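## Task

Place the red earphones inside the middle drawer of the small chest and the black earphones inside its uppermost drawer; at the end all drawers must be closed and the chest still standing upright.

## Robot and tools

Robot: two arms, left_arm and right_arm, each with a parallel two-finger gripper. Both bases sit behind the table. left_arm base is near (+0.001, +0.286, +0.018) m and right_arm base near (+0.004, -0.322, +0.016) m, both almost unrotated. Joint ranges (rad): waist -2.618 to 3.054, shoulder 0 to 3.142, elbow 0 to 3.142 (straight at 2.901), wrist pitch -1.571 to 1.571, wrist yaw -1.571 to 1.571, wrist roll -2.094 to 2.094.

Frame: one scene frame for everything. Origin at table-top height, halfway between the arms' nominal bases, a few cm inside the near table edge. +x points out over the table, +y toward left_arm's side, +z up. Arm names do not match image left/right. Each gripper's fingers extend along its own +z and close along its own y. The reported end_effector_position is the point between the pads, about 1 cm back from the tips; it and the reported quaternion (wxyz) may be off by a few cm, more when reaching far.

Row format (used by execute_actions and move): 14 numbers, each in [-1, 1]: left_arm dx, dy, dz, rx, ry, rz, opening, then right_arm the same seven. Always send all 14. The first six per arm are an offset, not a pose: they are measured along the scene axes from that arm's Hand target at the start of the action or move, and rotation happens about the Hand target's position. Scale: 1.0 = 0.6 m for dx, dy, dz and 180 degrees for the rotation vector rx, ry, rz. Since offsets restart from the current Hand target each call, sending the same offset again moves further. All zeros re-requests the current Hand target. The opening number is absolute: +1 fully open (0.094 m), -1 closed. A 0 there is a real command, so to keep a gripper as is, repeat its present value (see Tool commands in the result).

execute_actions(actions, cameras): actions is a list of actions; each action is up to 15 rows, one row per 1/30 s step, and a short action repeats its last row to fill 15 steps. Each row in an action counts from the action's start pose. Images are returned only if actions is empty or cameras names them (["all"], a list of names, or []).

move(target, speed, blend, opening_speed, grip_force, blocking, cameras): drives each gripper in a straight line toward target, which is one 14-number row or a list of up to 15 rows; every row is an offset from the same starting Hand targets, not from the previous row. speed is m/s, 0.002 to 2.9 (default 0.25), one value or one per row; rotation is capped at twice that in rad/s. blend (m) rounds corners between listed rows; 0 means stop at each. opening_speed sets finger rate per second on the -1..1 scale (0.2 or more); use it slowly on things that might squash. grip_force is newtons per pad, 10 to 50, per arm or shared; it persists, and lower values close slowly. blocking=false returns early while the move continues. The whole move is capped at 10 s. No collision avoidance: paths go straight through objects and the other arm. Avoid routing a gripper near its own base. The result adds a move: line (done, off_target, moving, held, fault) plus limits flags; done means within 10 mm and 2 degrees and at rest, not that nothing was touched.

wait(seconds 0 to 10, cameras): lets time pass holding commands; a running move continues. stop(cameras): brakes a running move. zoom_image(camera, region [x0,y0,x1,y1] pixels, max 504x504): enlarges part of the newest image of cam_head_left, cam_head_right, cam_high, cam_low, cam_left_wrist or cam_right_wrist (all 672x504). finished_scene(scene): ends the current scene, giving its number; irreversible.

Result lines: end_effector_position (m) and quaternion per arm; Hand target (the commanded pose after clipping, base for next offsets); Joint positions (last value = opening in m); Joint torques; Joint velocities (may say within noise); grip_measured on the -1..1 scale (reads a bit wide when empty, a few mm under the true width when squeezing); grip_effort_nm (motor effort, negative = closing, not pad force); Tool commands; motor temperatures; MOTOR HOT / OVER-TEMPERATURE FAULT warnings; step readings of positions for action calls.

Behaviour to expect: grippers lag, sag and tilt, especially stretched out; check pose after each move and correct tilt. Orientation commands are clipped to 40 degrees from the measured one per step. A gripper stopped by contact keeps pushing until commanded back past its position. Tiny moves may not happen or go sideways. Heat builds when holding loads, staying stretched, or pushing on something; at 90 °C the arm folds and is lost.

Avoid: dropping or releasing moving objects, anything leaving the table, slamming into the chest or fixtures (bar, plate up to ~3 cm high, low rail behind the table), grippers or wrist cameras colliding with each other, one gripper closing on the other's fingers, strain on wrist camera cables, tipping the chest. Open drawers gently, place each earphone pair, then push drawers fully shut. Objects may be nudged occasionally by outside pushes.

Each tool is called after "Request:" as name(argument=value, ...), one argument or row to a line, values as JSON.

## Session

Request:
execute_actions(
  actions=[],
)

Request:
zoom_image(
  camera="cam_head_left",
  region=[220, 220, 520, 420],
)

Request:
zoom_image(
  camera="cam_head_right",
  region=[270, 230, 570, 430],
)

Scene clock: 0.00 s.
left_arm: end_effector_position=(+0.3708, +0.2925, +0.1222) grip_measured=+1.000 grip_effort_nm=n/a end_effector_quat_wxyz=(+0.624, -0.026, +0.780, +0.043) | right_arm: end_effector_position=(+0.3911, -0.3506, +0.1383) grip_measured=+1.000 grip_effort_nm=n/a end_effector_quat_wxyz=(+0.659, +0.077, +0.747, -0.036)
Joint positions: left_arm=[-0.069 1.562 0.233 1.07 -0.148 -0.002 0.094] | right_arm=[0.005 1.584 0.264 1.193 0.143 0.073 0.094]
Joint velocities: within noise
Joint torques (N m): no reading
Motor temperatures (°C): left_arm=[26 27 29 29 24 23 25] | right_arm=[24 32 32 28 25 22 23]
Heat: left arm: 29 °C; right arm: 32 °C.
Hand target: left_arm +0.3724, +0.2926, +0.1243; +0.625, -0.026, +0.779, +0.043 | right_arm +0.3926, -0.3509, +0.1434; +0.665, +0.078, +0.742, -0.036
Tool commands: left_gripper/opening=+1.0 right_gripper/opening=+1.0

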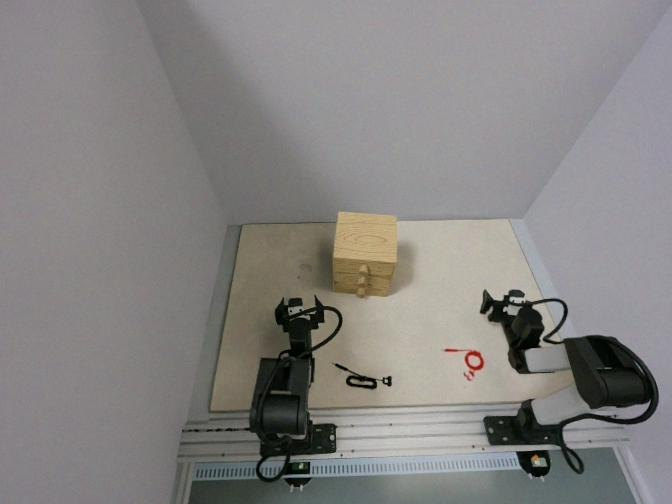

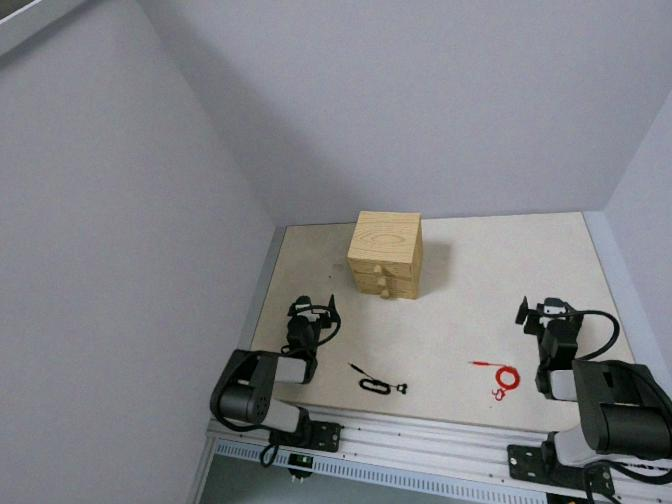

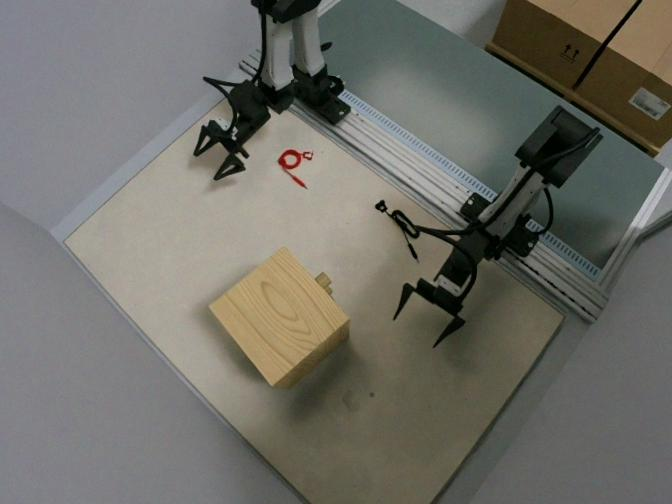

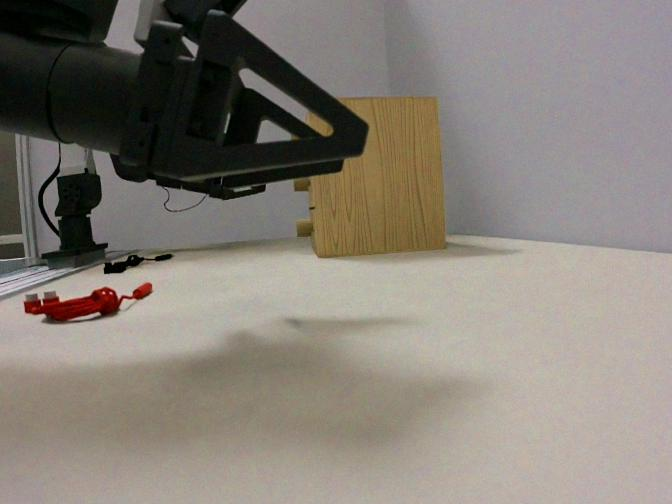

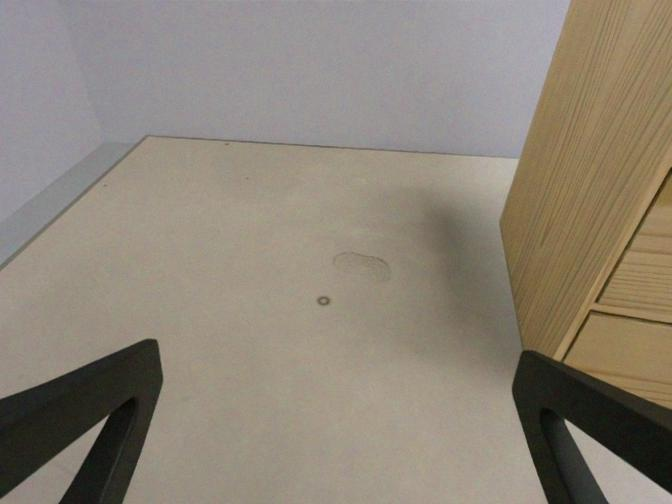

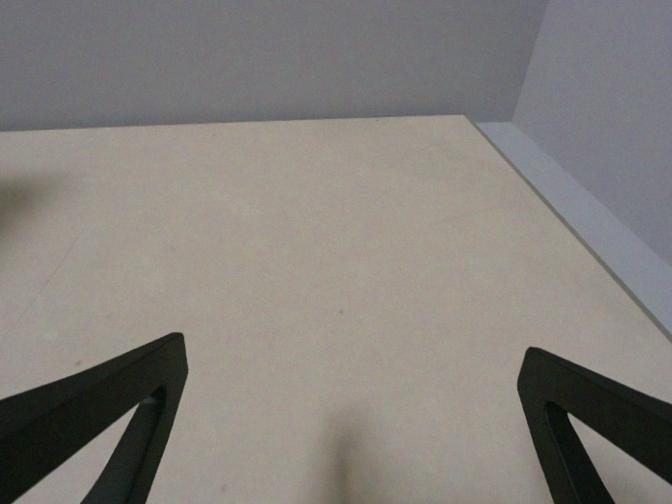

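Scaled by 1.680 from the camera's 672x504 image, which has a finer 960x720 frame.

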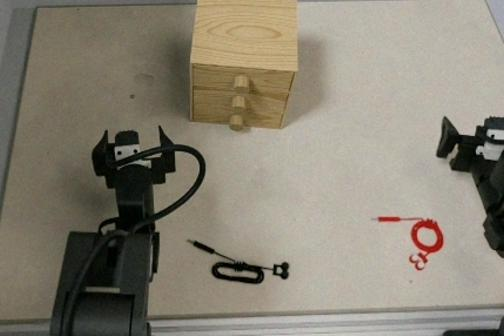

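Scaled by 1.680 from the camera's 672x504 image, which has a finer 960x720 frame.

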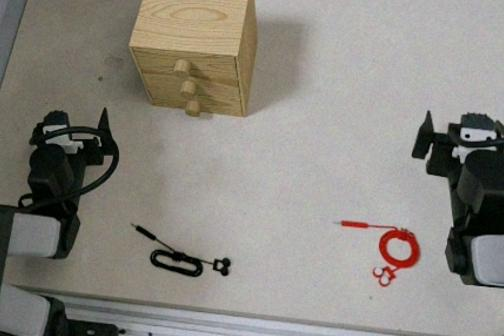

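Request:
move(
  target=[-0.064,-0.296,0.06,-0.0104,0.0421,-0.068,0.3,-0.296,0.168,0,0.025,0.464,0.054,0.7],
  speed=0.35,
  grip_force=[50,30],
  cameras=["cam_head_right","cam_left_wrist","cam_right_wrist"],
)

Scene clock: 38.90 s.
left_arm: end_effector_position=(+0.3284, +0.1193, +0.1468) grip_measured=+0.302 grip_effort_nm=-0.13 end_effector_quat_wxyz=(+0.561, +0.061, +0.825, -0.029) | right_arm: end_effector_position=(+0.2181, -0.2523, +0.1382) grip_measured=+0.702 grip_effort_nm=-0.07 end_effector_quat_wxyz=(+0.009, -0.003, +1.000, -0.002)
Joint positions: left_arm=[-0.717 1.331 0.461 0.392 -0.518 -0.237 0.061] | right_arm=[0.332 1.367 1.126 -1.309 0.005 0.309 0.08]
Joint torques (N m): left_arm=[-0.36 -4.34 10.54 2.39 -0.38 -0.02] | right_arm=[0.61 -4.08 7.58 0.02 -0.01 0.11]
Motor temperatures (°C): left_arm=[26 29 31 41 24 23 25] | right_arm=[24 35 35 37 25 22 23]
Heat: left arm: 41 °C; right arm: 37 °C.
Hand target: left_arm +0.3340, +0.1150, +0.1603; +0.573, +0.050, +0.817, -0.035 | right_arm +0.2150, -0.2501, +0.1433; +0.000, +0.001, +1.000, -0.001
Off the commanded pose: left_arm 0.015 m, 2 deg | right_arm 0.006 m, 1 deg.
grip_force (N): 50, 30
move: off_target (left_arm)
Images, in order (width x height): cam_head_right 672x504, cam_left_wrist 672x504, cam_right_wrist 672x504.

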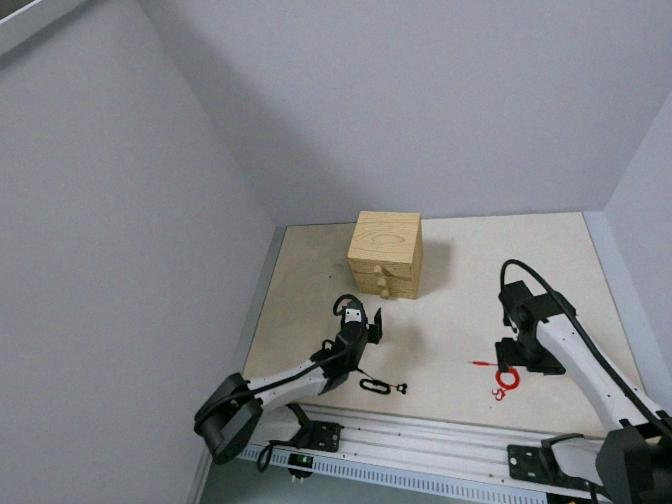

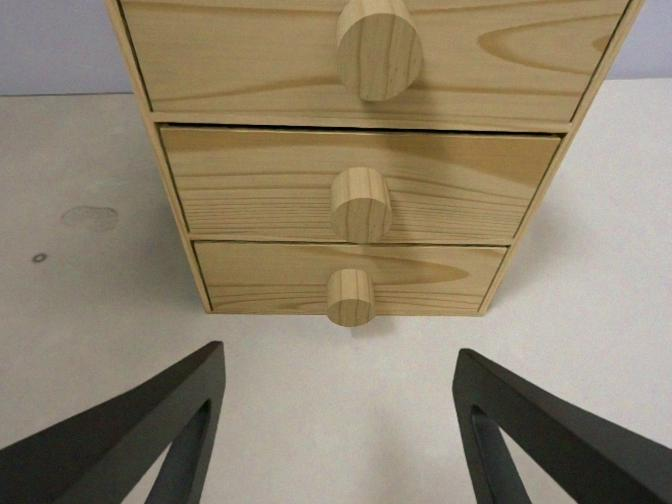

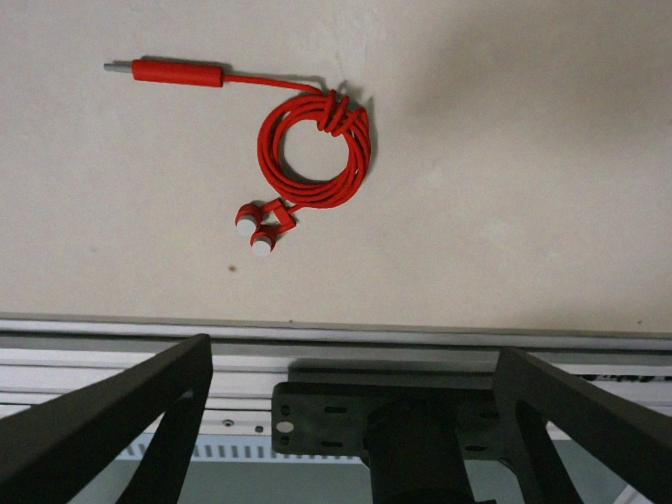

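Request:
move(
  target=[
    [0.16,-0.04,-0.03,0,0,0,0.3,0.04,0.047,-0.222,0,0,0,1],
    [0.16,-0.04,-0.03,0,0,0,-0.5,0.04,0.047,-0.222,0,0,0,-0.95],
    [-0.005,-0.02,-0.03,0,0,0,-0.5,0.04,0.047,0.1,0,0,0,-0.95],
  ],
  speed=0.15,
  cameras=["cam_head_left","cam_head_right","cam_left_wrist","cam_right_wrist"],
)

Scene clock: 71.27 s.
left_arm: end_effector_position=(+0.4196, +0.0945, +0.1347) grip_measured=-0.498 grip_effort_nm=-0.13 end_effector_quat_wxyz=(+0.563, +0.049, +0.825, -0.033) | right_arm: end_effector_position=(+0.2438, -0.2213, +0.0137) grip_measured=-0.819 grip_effort_nm=-0.46 end_effector_quat_wxyz=(+0.007, -0.002, +1.000, +0.004)
Joint positions: left_arm=[-0.596 1.732 0.751 0.532 -0.417 -0.2 0.024] | right_arm=[0.41 1.637 0.859 -0.77 -0.006 0.388 0.008]
Joint velocities: left_arm=[within noise] | right_arm=[0.007 0.002 -0.002 -0.066 -0.11 -0.081 -0.004]
Joint torques (N m): left_arm=[0.68 -5.65 10.25 2.72 -0.14 0.3] | right_arm=[0.57 -5.78 4.05 0.39 0.09 0.11]
Motor temperatures (°C): left_arm=[26 29 38 41 24 23 25] | right_arm=[24 35 36 31 25 22 23]
Heat: left arm: 41 °C; right arm: 36 °C.
Hand target: left_arm +0.4300, +0.0910, +0.1423; +0.573, +0.050, +0.817, -0.035 (not the last commanded pose) | right_arm +0.2390, -0.2219, +0.0101; +0.000, +0.001, +1.000, +0.000 (not the last commanded pose)
Off the commanded pose: left_arm 0.089 m, 2 deg | right_arm 0.190 m, 1 deg.
grip_force (N): 50, 30
move: moving (right_arm; no rest 5 s after target 2's new opening was sent), off_target (left_arm); path passed 2 of 3 targets; target 2's new opening was sent with left_arm's hand 0.013 m and 2 deg from that target
Images, in order (width x height): cam_head_left 672x504, cam_head_right 672x504, cam_left_wrist 672x504, cam_right_wrist 672x504.

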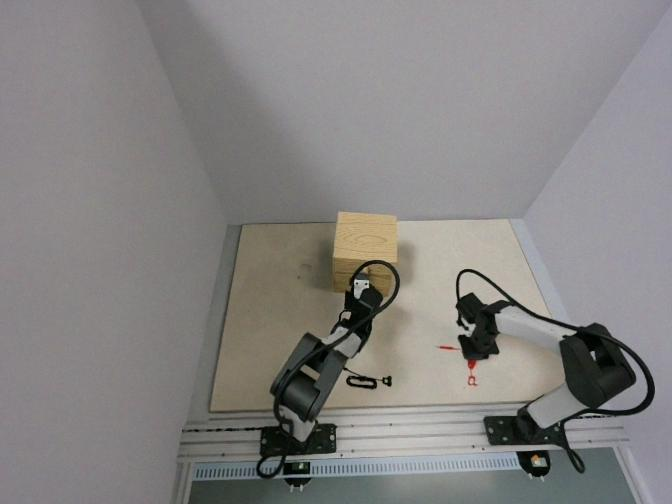

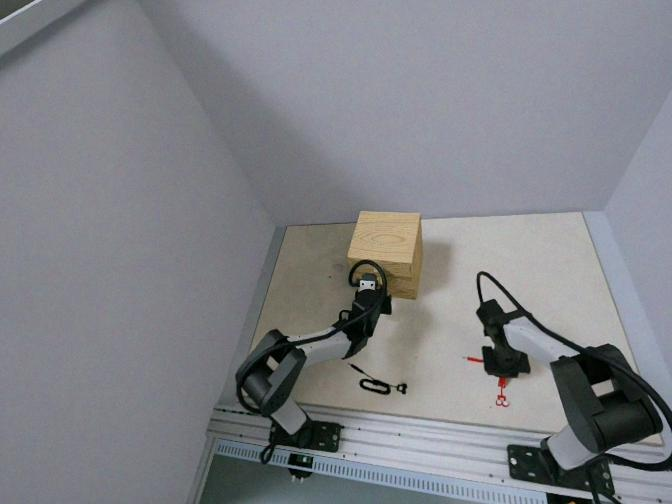

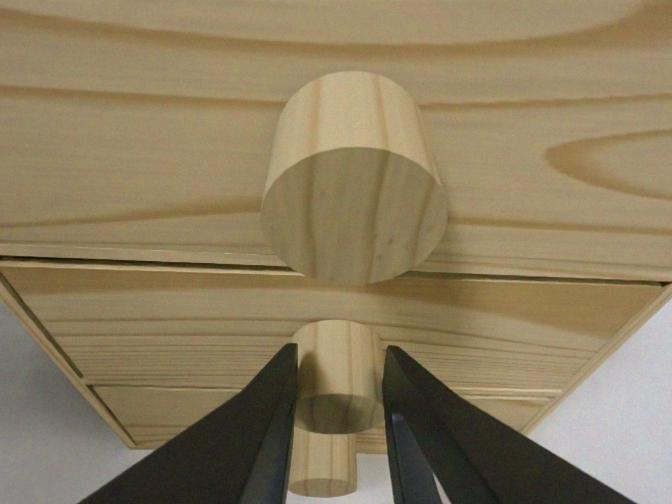

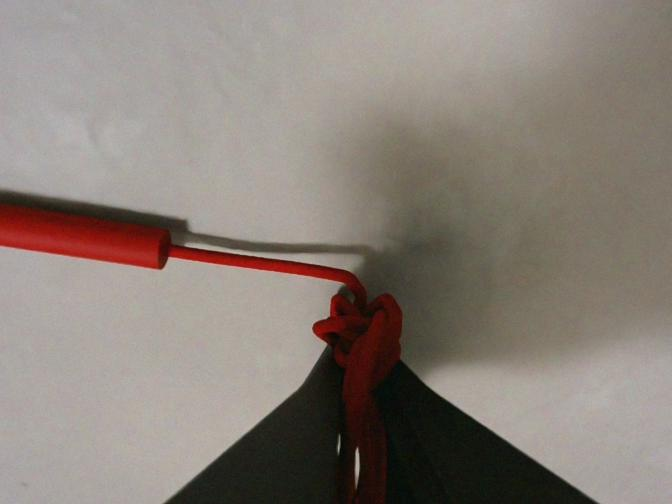

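Request:
move(
  target=[
    [0,0,0,0,0,0,-0.8,0,0,0,0,0,0,-0.95],
    [-0.165,0.02,0.005,0,0,0,-0.8,0.06,0.05,0.3,0,0,0.2,-0.95],
  ],
  speed=0.15,
  cameras=["cam_head_right","cam_left_wrist","cam_right_wrist"],
)

Scene clock: 86.43 s.
left_arm: end_effector_position=(+0.3352, +0.0993, +0.1446) grip_measured=-0.798 grip_effort_nm=-0.13 end_effector_quat_wxyz=(+0.571, +0.055, +0.818, -0.035) | right_arm: end_effector_position=(+0.2794, -0.1915, +0.1869) grip_measured=-0.838 grip_effort_nm=-0.63 end_effector_quat_wxyz=(+0.012, -0.300, +0.954, +0.002)
Joint positions: left_arm=[-0.764 1.43 0.498 0.47 -0.562 -0.261 0.01] | right_arm=[0.454 1.675 1.615 -1.48 -0.005 -0.173 0.008]
Joint torques (N m): left_arm=[-0.46 -6.86 6.05 2.39 -0.4 0] | right_arm=[0.58 -6.65 7.38 -0.02 0.07 -0.11]
Heat: left arm: 43 °C; right arm: 36 °C.
Hand target: left_arm +0.3310, +0.1030, +0.1454; +0.573, +0.050, +0.817, -0.035 | right_arm +0.2750, -0.1919, +0.1901; +0.000, -0.309, +0.951, -0.001
Off the commanded pose: left_arm 0.006 m, 1 deg | right_arm 0.005 m, 2 deg.
grip_force (N): 50, 30
move: done
Images, in order (width x height): cam_head_right 672x504, cam_left_wrist 672x504, cam_right_wrist 672x504.

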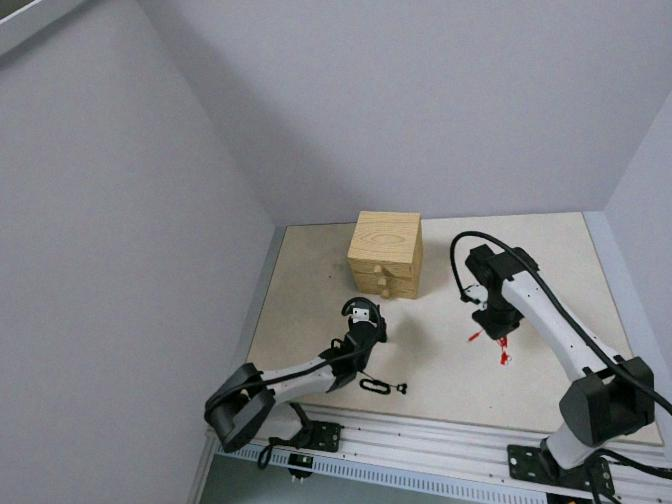

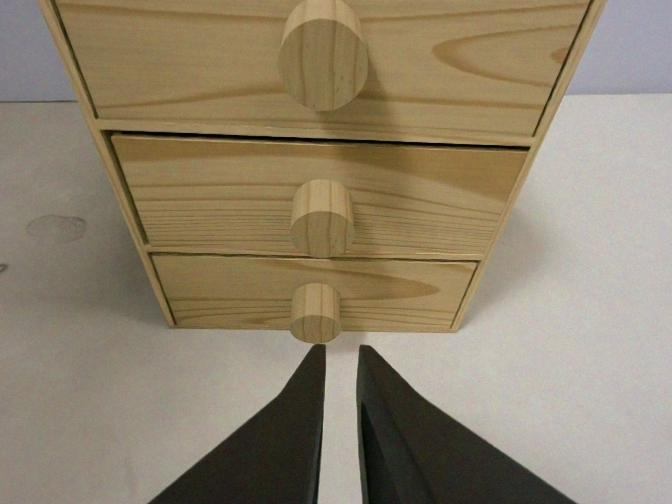

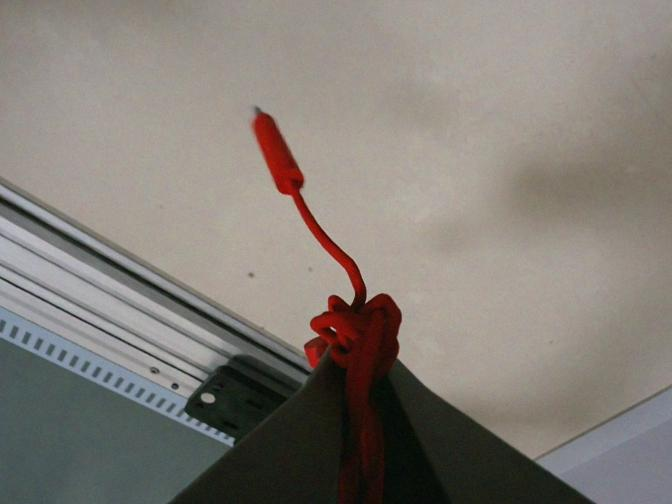

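Request:
move(
  target=[
    [0.0,0.01,-0.035,0,0,0,0.3,0,0,0,0,0,0,-0.95],
    [0.173,-0.021,-0.038,0,0,0,0.3,0,0,0.1,0,0,0,-0.95],
    [0.173,-0.021,-0.038,0,0,0,-0.6,0,0,0.1,0,0,0,-0.95],
    [0.008,-0.001,-0.038,0,0,0,-0.6,0.06,0.03,0.2,0,0,0.1,-0.95],
  ],
  speed=0.15,
  cameras=["cam_head_right","cam_left_wrist","cam_right_wrist"],
)

Scene clock: 104.13 s.
left_arm: end_effector_position=(+0.3392, +0.1006, +0.1172) grip_measured=-0.421 grip_effort_nm=-1.04 end_effector_quat_wxyz=(+0.567, +0.052, +0.822, -0.035) | right_arm: end_effector_position=(+0.3237, -0.1704, +0.3136) grip_measured=-0.838 grip_effort_nm=-0.63 end_effector_quat_wxyz=(+0.227, -0.434, +0.872, -0.005)
Joint positions: left_arm=[-0.753 1.541 0.458 0.611 -0.554 -0.269 0.027] | right_arm=[0.454 1.625 1.997 -1.479 -0.005 -0.485 0.008]
Joint torques (N m): left_arm=[-0.62 -7.68 5.75 2.44 -0.39 0.13] | right_arm=[0.58 -5.82 7.17 0.55 0.04 -0.11]
Heat: left arm: 44 °C; right arm: 37 °C.
Hand target: left_arm +0.3358, +0.1024, +0.1226; +0.573, +0.050, +0.817, -0.035 | right_arm +0.3110, -0.1739, +0.3101; +0.000, -0.453, +0.891, -0.001
Off the commanded pose: left_arm 0.007 m, 1 deg | right_arm 0.014 m, 26 deg.
joint sent to its limit (right arm) — joint 4 (wrist pitch), lower limit. The joint targets are off in orientation, not in position.
grip_force (N): 50, 30
move: off_target (right_arm); target 3's new opening was sent with left_arm's hand 0.011 m and 1 deg from that target
Images, in order (width x height): cam_head_right 672x504, cam_left_wrist 672x504, cam_right_wrist 672x504.

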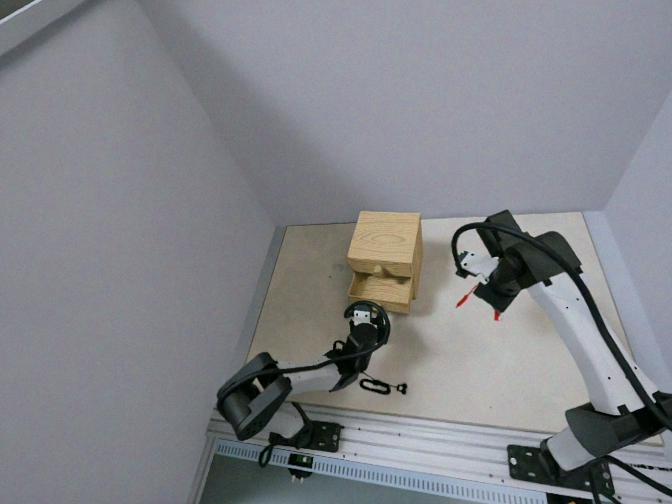

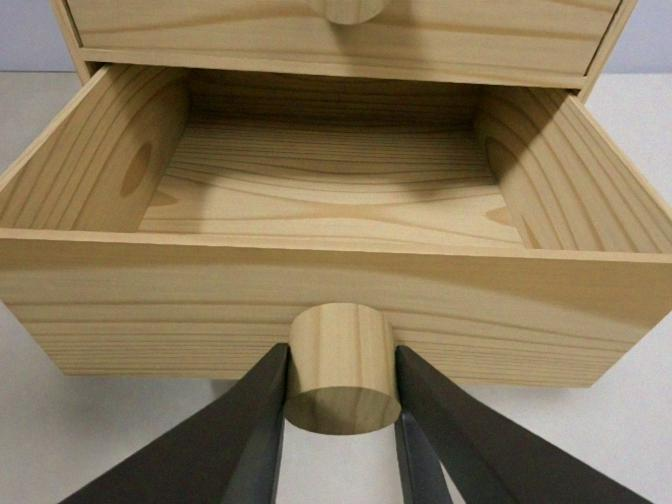

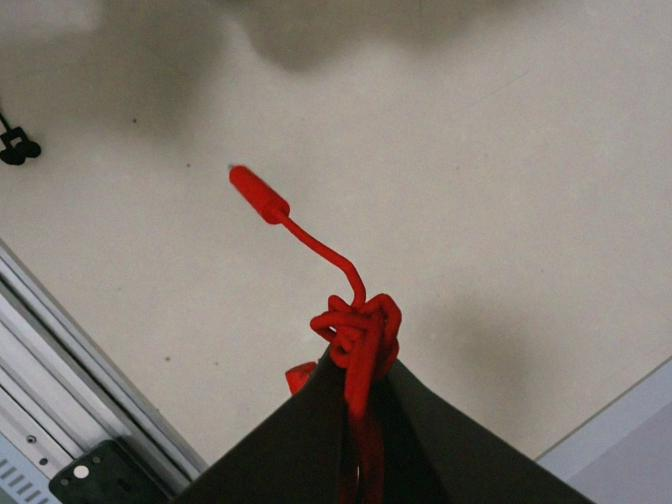

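Request:
move(
  target=[
    [0,0,0,0,0,0,0.3,0,0,0,0,0,0,-0.95],
    [-0.1,0.012,0.12,0,0,0,0.3,0,0,0,0,0,0,-0.95],
    [-0.293,0.038,0.08,0.3955,0.21,-0.523,0.5,0.11,0.423,-0.083,-0.062,-0.156,0.158,-0.95],
  ],
  speed=0.28,
  grip_force=[30,30],
  cameras=["cam_head_right","cam_left_wrist","cam_right_wrist"],
)

Scene clock: 127.20 s.
left_arm: end_effector_position=(+0.1573, +0.1288, +0.1661) grip_measured=+0.298 grip_effort_nm=0.11 end_effector_quat_wxyz=(+0.011, +0.838, +0.545, -0.006) | right_arm: end_effector_position=(+0.3747, +0.0664, +0.2628) grip_measured=-0.838 grip_effort_nm=-0.63 end_effector_quat_wxyz=(+0.287, -0.621, +0.712, -0.160)
Joint positions: left_arm=[-0.755 1.398 1.227 -1.405 0.044 1.253 0.061] | right_arm=[0.961 2.401 2.841 -1.474 0.429 -0.61 0.008]
Joint torques (N m): left_arm=[-0.39 -3.03 10.06 0.37 -0.08 0.29] | right_arm=[-0.03 -12.94 5.07 1.49 0.24 0.02]
Heat: left arm: 42 °C; right arm: 39 °C.
Hand target: left_arm +0.1623, +0.1249, +0.1711; +0.015, +0.844, +0.536, -0.001 (not the last commanded pose) | right_arm +0.3750, +0.0657, +0.2634; +0.287, -0.620, +0.712, -0.160 (not the last commanded pose)
Tool commands: left_gripper/opening=+0.3 right_gripper/opening=-0.95
Off the commanded pose: left_arm 0.006 m, 3 deg | right_arm 0.014 m, 14 deg.
elbow stopped short (right arm): the move would have taken joint 3 (elbow) straighter than the controller allows.
grip_force (N): 30, 30
move: held (right_arm; a check stopped the path), off_target (left_arm; braked when a check withheld steps of right_arm); path passed 2 of 3 targets; target 3's new opening was not sent; limits=held
pose unreachable (right arm): on one or more control steps of this call, first in action 0 (counted from 0), this arm could not follow its commanded pose, so it was not sent that pose on those steps. It may still have moved: this result reports where it is.
cause: moving toward the commanded pose would bring a part of the arm too close to another arm (this arm's wrist (the part past joint 5) and the left arm's wrist (the part past joint 4), along the way the arms are being sent, or toward where that arm still pushes).
Images, in order (width x height): cam_head_right 672x504, cam_left_wrist 672x504, cam_right_wrist 672x504.

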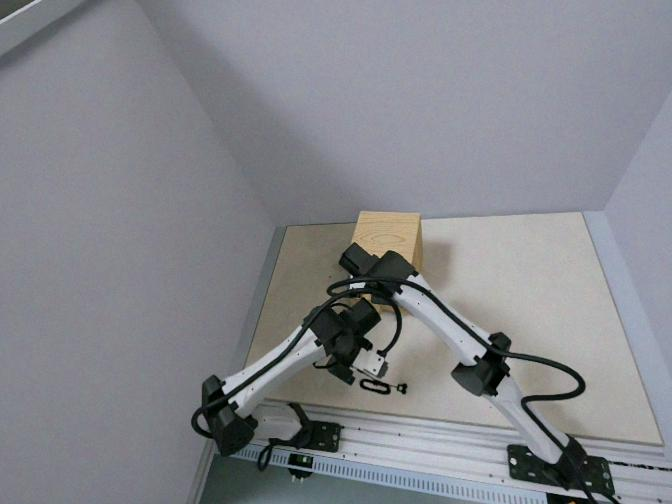

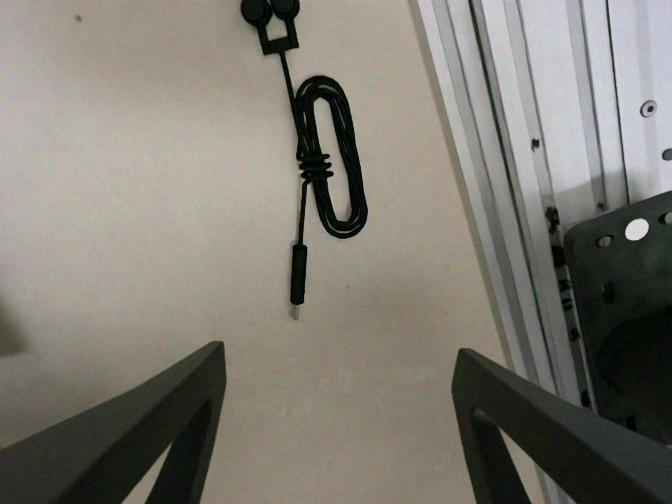

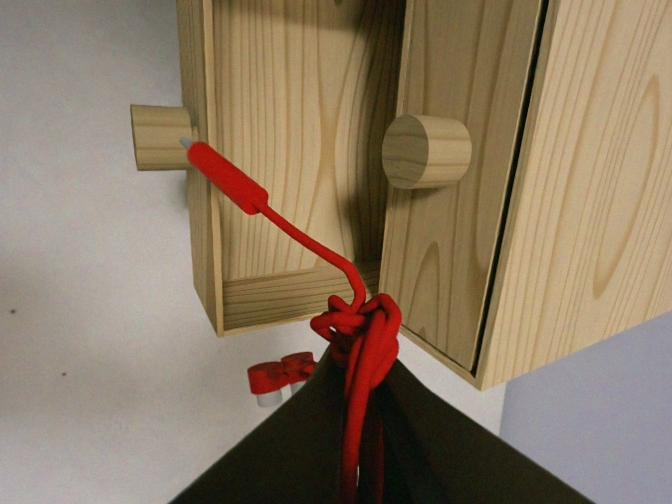

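Request:
move(
  target=[
    [0,0,-0.271,0,0,0,0.5,0,0,0,0,0,0,-0.95],
    [0,0,-0.271,0,0,0,-0.95,0,0,0,0,0,0,-0.95],
    [0.1,0.15,0.05,0,0,0,-0.95,0,0,0,0,0,0,-0.95],
  ],
  speed=0.22,
  cameras=["cam_head_left","cam_left_wrist","cam_right_wrist"],
)

Scene clock: 148.43 s.
left_arm: end_effector_position=(+0.1904, +0.1552, +0.0726) grip_measured=-0.900 grip_effort_nm=-0.67 end_effector_quat_wxyz=(+0.028, +0.832, +0.554, +0.007) | right_arm: end_effector_position=(+0.3747, +0.0664, +0.2628) grip_measured=-0.838 grip_effort_nm=-0.63 end_effector_quat_wxyz=(+0.287, -0.621, +0.712, -0.160)
Joint positions: left_arm=[-0.594 1.436 0.878 -0.983 0.03 1.389 0.005] | right_arm=[0.961 2.401 2.841 -1.474 0.429 -0.61 0.008]
Joint torques (N m): left_arm=[-0.39 -3.88 6.32 0.57 0.05 0.07] | right_arm=[-0.06 -12.92 5.07 1.48 0.24 0.02]
Motor temperatures (°C): left_arm=[26 30 37 37 24 23 25] | right_arm=[24 43 38 32 25 22 24]
Heat: left arm: 37 °C; right arm: 43 °C.
Hand target: left_arm +0.1873, +0.1552, +0.0683; +0.023, +0.832, +0.554, +0.003 (not the last commanded pose) | right_arm +0.3750, +0.0657, +0.2634; +0.287, -0.620, +0.712, -0.160
Off the commanded pose: left_arm 0.145 m, 3 deg | right_arm 0.001 m, 0 deg.
grip_force (N): 30, 30
move: held (left_arm; a check stopped the path); path passed 2 of 3 targets; limits=held
pose unreachable (left arm): on one or more control steps of this call, first in action 0 (counted from 0), this arm could not follow its commanded pose, so it was not sent that pose on those steps. It may still have moved: this result reports where it is.
cause: moving toward the commanded pose would bring a part of the arm too close to another arm (this arm's wrist (the part past joint 4) and the right arm's wrist camera, 36 mm apart when this arm was first held).
Images, in order (width x height): cam_head_left 672x504, cam_left_wrist 672x504, cam_right_wrist 672x504.

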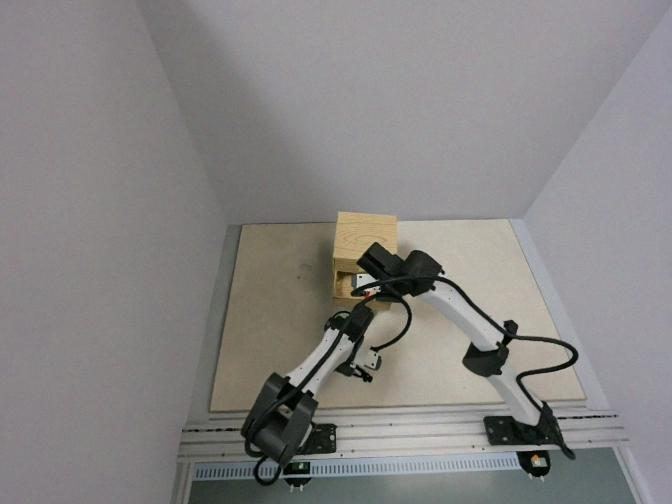

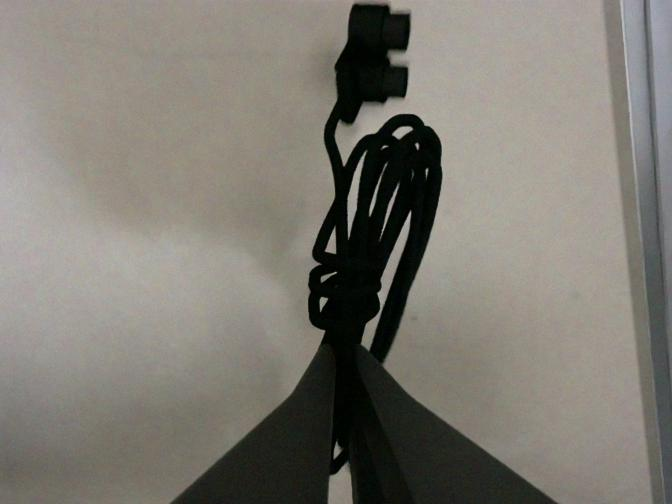

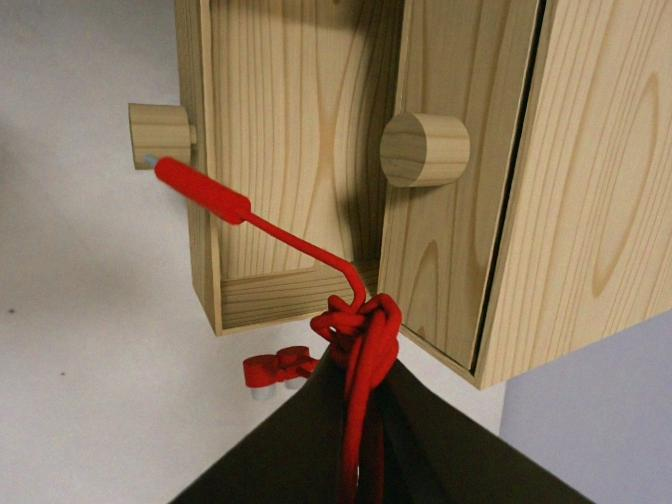

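Request:
move(
  target=[
    [0.03,0.17,0.0,0,0,0,-0.95,0,0,0,0,0,0,-0.95],
    [0.1,0.3,0.1,0,0,0,-0.95,0.033,0.083,-0.08,0,0,0,-0.95],
    [0.1,0.3,0.1,0,0,0,-0.95,0.07,0.083,-0.15,0,0,0,-0.95],
  ],
  speed=0.2,
  cameras=["cam_head_left","cam_head_right","cam_right_wrist"],
)

Request:
zoom_image(
  camera="cam_head_left",
  region=[300, 200, 450, 350],
)

Scene clock: 165.47 s.
left_arm: end_effector_position=(+0.2407, +0.3319, +0.1247) grip_measured=-0.900 grip_effort_nm=-0.67 end_effector_quat_wxyz=(+0.007, +0.814, +0.581, +0.006) | right_arm: end_effector_position=(+0.4163, +0.1135, +0.1673) grip_measured=-0.838 grip_effort_nm=-0.63 end_effector_quat_wxyz=(+0.284, -0.619, +0.714, -0.163)
Joint positions: left_arm=[0.172 1.503 1.14 -1.227 0.004 2.091 0.005] | right_arm=[0.952 2.626 2.846 -1.257 0.43 -0.611 0.008]
Joint torques (N m): left_arm=[0.28 -3.7 9.87 0.29 -0.05 0.31] | right_arm=[-0.01 -14.54 7.41 1.46 0.19 -0.08]
Motor temperatures (°C): left_arm=[26 30 36 35 24 23 26] | right_arm=[24 48 37 32 25 22 24]
Heat: left arm: 36 °C; right arm: 48 °C.
Hand target: left_arm +0.2473, +0.3351, +0.1283; +0.023, +0.832, +0.555, +0.002 | right_arm +0.4170, +0.1154, +0.1734; +0.287, -0.620, +0.712, -0.160
Off the commanded pose: left_arm 0.008 m, 4 deg | right_arm 0.007 m, 1 deg.
elbow stopped short (right arm): the move would have taken joint 3 (elbow) straighter than the controller allows.
joint sent to its limit (left arm) — joint 6 (wrist roll), upper limit. The joint targets are off in orientation, not in position.
grip_force (N): 30, 30
move: off_target (left_arm)
Images, in order (width x height): cam_head_left 672x504, cam_head_right 672x504, cam_right_wrist 672x504.

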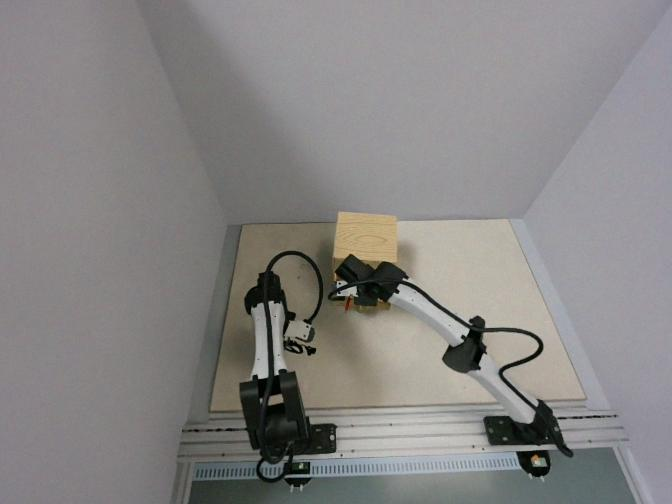

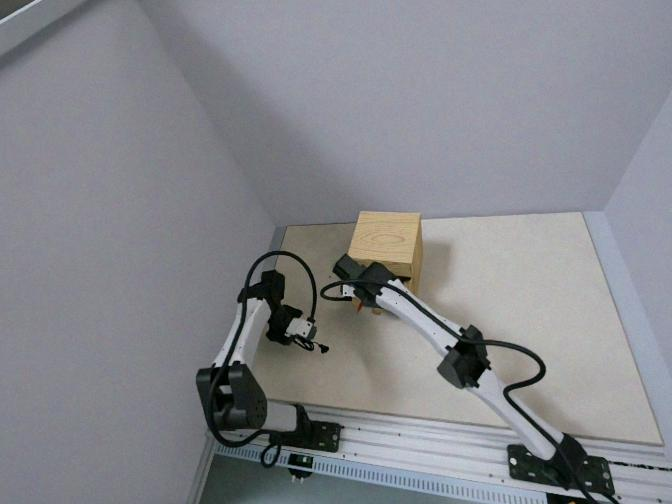

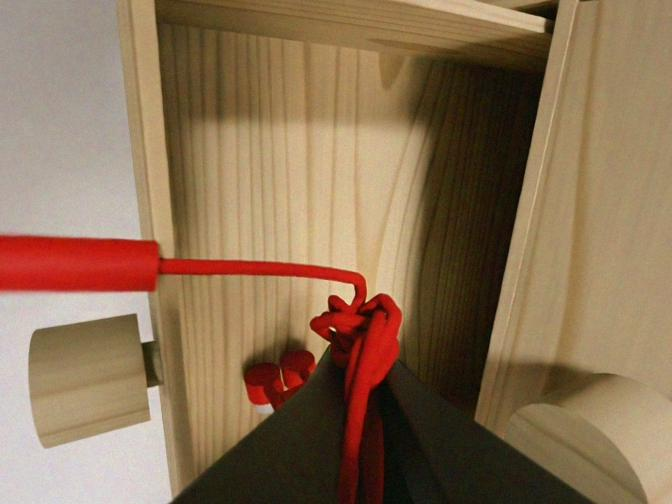

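Scaled by 3.360 from the camera's 672x504 image, which has a finer 960x720 frame.

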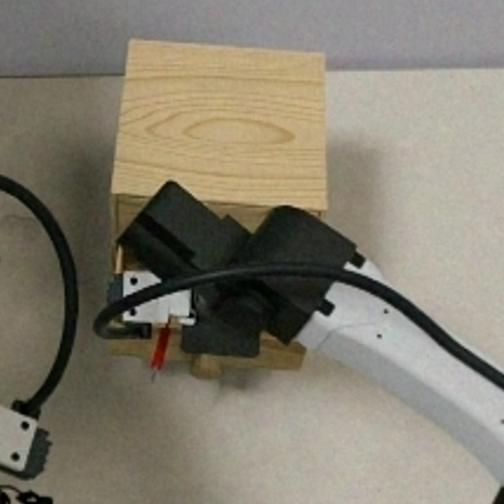

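Request:
move(
  target=[
    [0,0,0,0,0,0,-0.95,0.0,0.0,0.1,0,0,0,-0.95],
    [0,0,0,0,0,0,-0.95,0.015,-0.01,0.1,0.169,0.036,-0.217,-0.95],
    [0,0,0,0,0,0,-0.95,0.02,-0.01,0.0,0.169,0.036,-0.217,-0.95],
  ],
  speed=0.2,
  cameras=["cam_head_left","cam_right_wrist"],
)

Request:
zoom_image(
  camera="cam_head_left",
  region=[300, 200, 450, 350],
)

Scene clock: 184.03 s.
left_arm: end_effector_position=(+0.2407, +0.3319, +0.1247) grip_measured=-0.900 grip_effort_nm=-0.67 end_effector_quat_wxyz=(+0.007, +0.814, +0.581, +0.006) | right_arm: end_effector_position=(+0.4268, +0.1136, +0.1734) grip_measured=-0.838 grip_effort_nm=-0.63 end_effector_quat_wxyz=(+0.335, -0.272, +0.902, -0.017)
Joint positions: left_arm=[0.172 1.503 1.14 -1.227 0.004 2.092 0.005] | right_arm=[0.931 2.62 2.846 -1.221 0.404 0.208 0.008]
Joint torques (N m): left_arm=[0.27 -3.7 9.88 0.28 -0.05 0.3] | right_arm=[-0.46 -13.98 7.39 1.35 0.32 0.15]
Motor temperatures (°C): left_arm=[26 29 40 34 24 23 26] | right_arm=[24 57 40 33 25 22 24]
Heat: left arm: 40 °C; right arm: 57 °C.
Hand target: left_arm +0.2473, +0.3351, +0.1283; +0.023, +0.832, +0.554, +0.002 | right_arm +0.4290, +0.1094, +0.1733; +0.328, -0.262, +0.907, -0.023
Off the commanded pose: left_arm 0.008 m, 4 deg | right_arm 0.005 m, 2 deg.
elbow stopped short (right arm): the move would have taken joint 3 (elbow) straighter than the controller allows.
joint sent to its limit (left arm) — joint 6 (wrist roll), upper limit. The joint targets are off in orientation, not in position.
grip_force (N): 30, 30
move: off_target (left_arm)
Images, in order (width x height): cam_head_left 672x504, cam_right_wrist 672x504.

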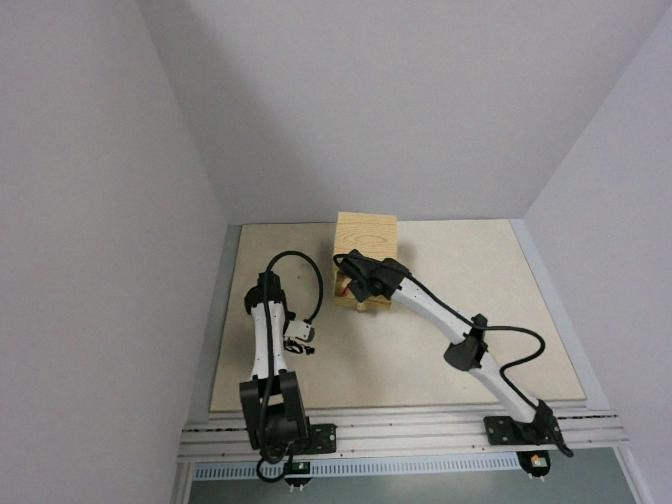

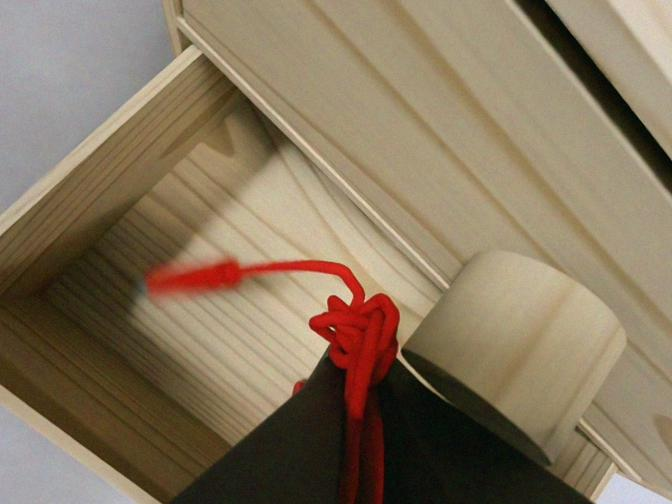

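Scaled by 3.360 from the camera's 672x504 image, which has a finer 960x720 frame.

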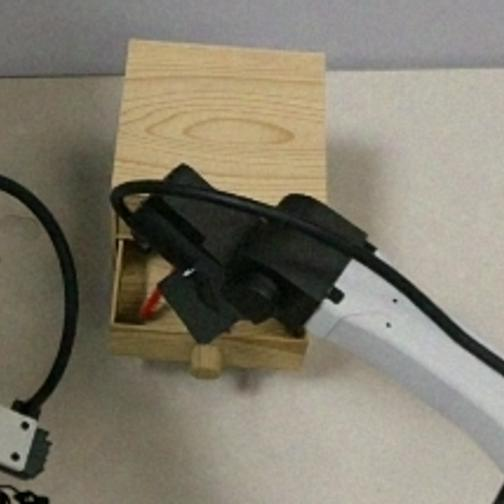

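Request:
move(
  target=[
    [0,0,0,0,0,0,-0.95,-0.017,0.033,-0.06,0,0,0,-0.95],
    [0,0,0,0,0,0,-0.95,-0.017,0.033,-0.06,0,0,0,-0.35],
    [0,0,0,0,0,0,-0.95,-0.15,0.01,0.16,0,0,0,-0.35],
    [0,0,0,0,0,0,-0.95,-0.17,-0.4,0.16,0,0,0,-0.35],
  ],
  speed=[0.12,0.12,0.2,0.3],
  cameras=["cam_head_left","cam_head_right","cam_right_wrist"],
)

Request:
zoom_image(
  camera="cam_head_right",
  region=[310, 200, 460, 350],
)

Scene clock: 198.20 s.
left_arm: end_effector_position=(+0.2407, +0.3319, +0.1247) grip_measured=-0.900 grip_effort_nm=-0.66 end_effector_quat_wxyz=(+0.007, +0.814, +0.581, +0.006) | right_arm: end_effector_position=(+0.3284, -0.1288, +0.2701) grip_measured=-0.352 grip_effort_nm=0.14 end_effector_quat_wxyz=(+0.328, -0.259, +0.908, -0.025)
Joint positions: left_arm=[0.172 1.503 1.14 -1.227 0.004 2.092 0.005] | right_arm=[0.679 1.461 1.53 -1.015 0.277 0.018 0.03]
Joint torques (N m): left_arm=[0.27 -3.71 9.88 0.29 -0.05 0.31] | right_arm=[-0.42 -7.01 5.16 1.74 0.13 -0.11]
Motor temperatures (°C): left_arm=[26 29 42 33 24 23 26] | right_arm=[24 59 40 32 25 22 24]
Heat: left arm: 42 °C; right arm: 59 °C.
Hand target: left_arm +0.2473, +0.3351, +0.1283; +0.023, +0.832, +0.554, +0.002 | right_arm +0.3270, -0.1307, +0.2694; +0.328, -0.262, +0.907, -0.022
Off the commanded pose: left_arm 0.008 m, 4 deg | right_arm 0.002 m, 0 deg.
elbow stopped short (right arm): the move would have taken joint 3 (elbow) straighter than the controller allows.
joint sent to its limit (left arm) — joint 6 (wrist roll), upper limit. The joint targets are off in orientation, not in position.
grip_force (N): 30, 30
move: off_target (left_arm); target 2's new opening was sent with right_arm's hand 0.012 m and 2 deg from that target
Images, in order (width x height): cam_head_left 672x504, cam_head_right 672x504, cam_right_wrist 672x504.

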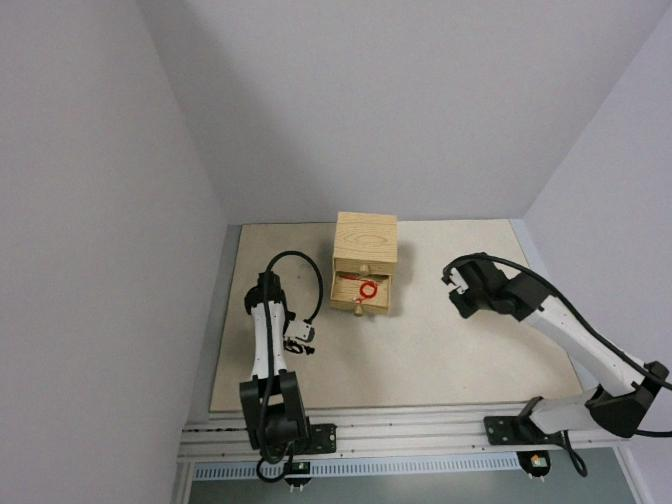

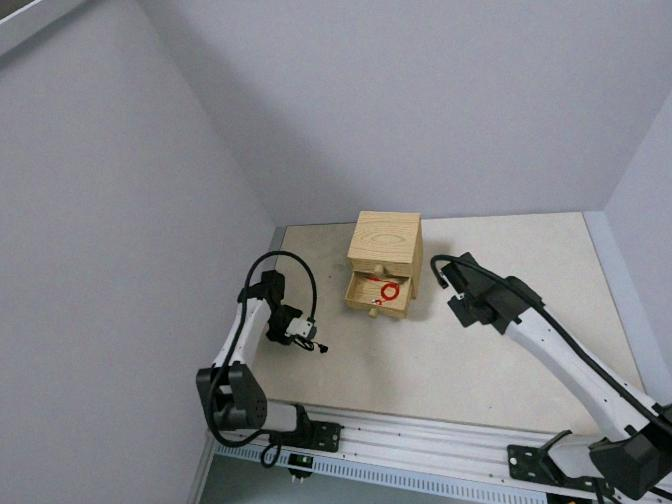

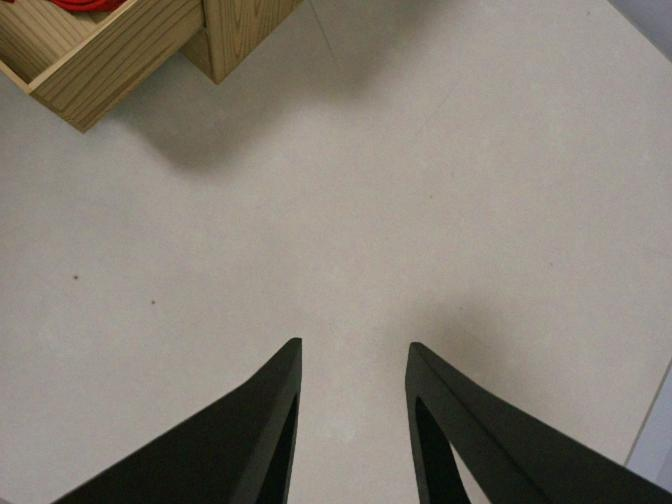

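Scaled by 3.360 from the camera's 672x504 image, which has a finer 960x720 frame.

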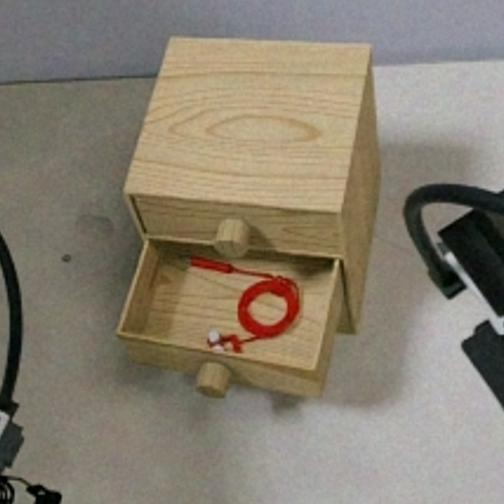

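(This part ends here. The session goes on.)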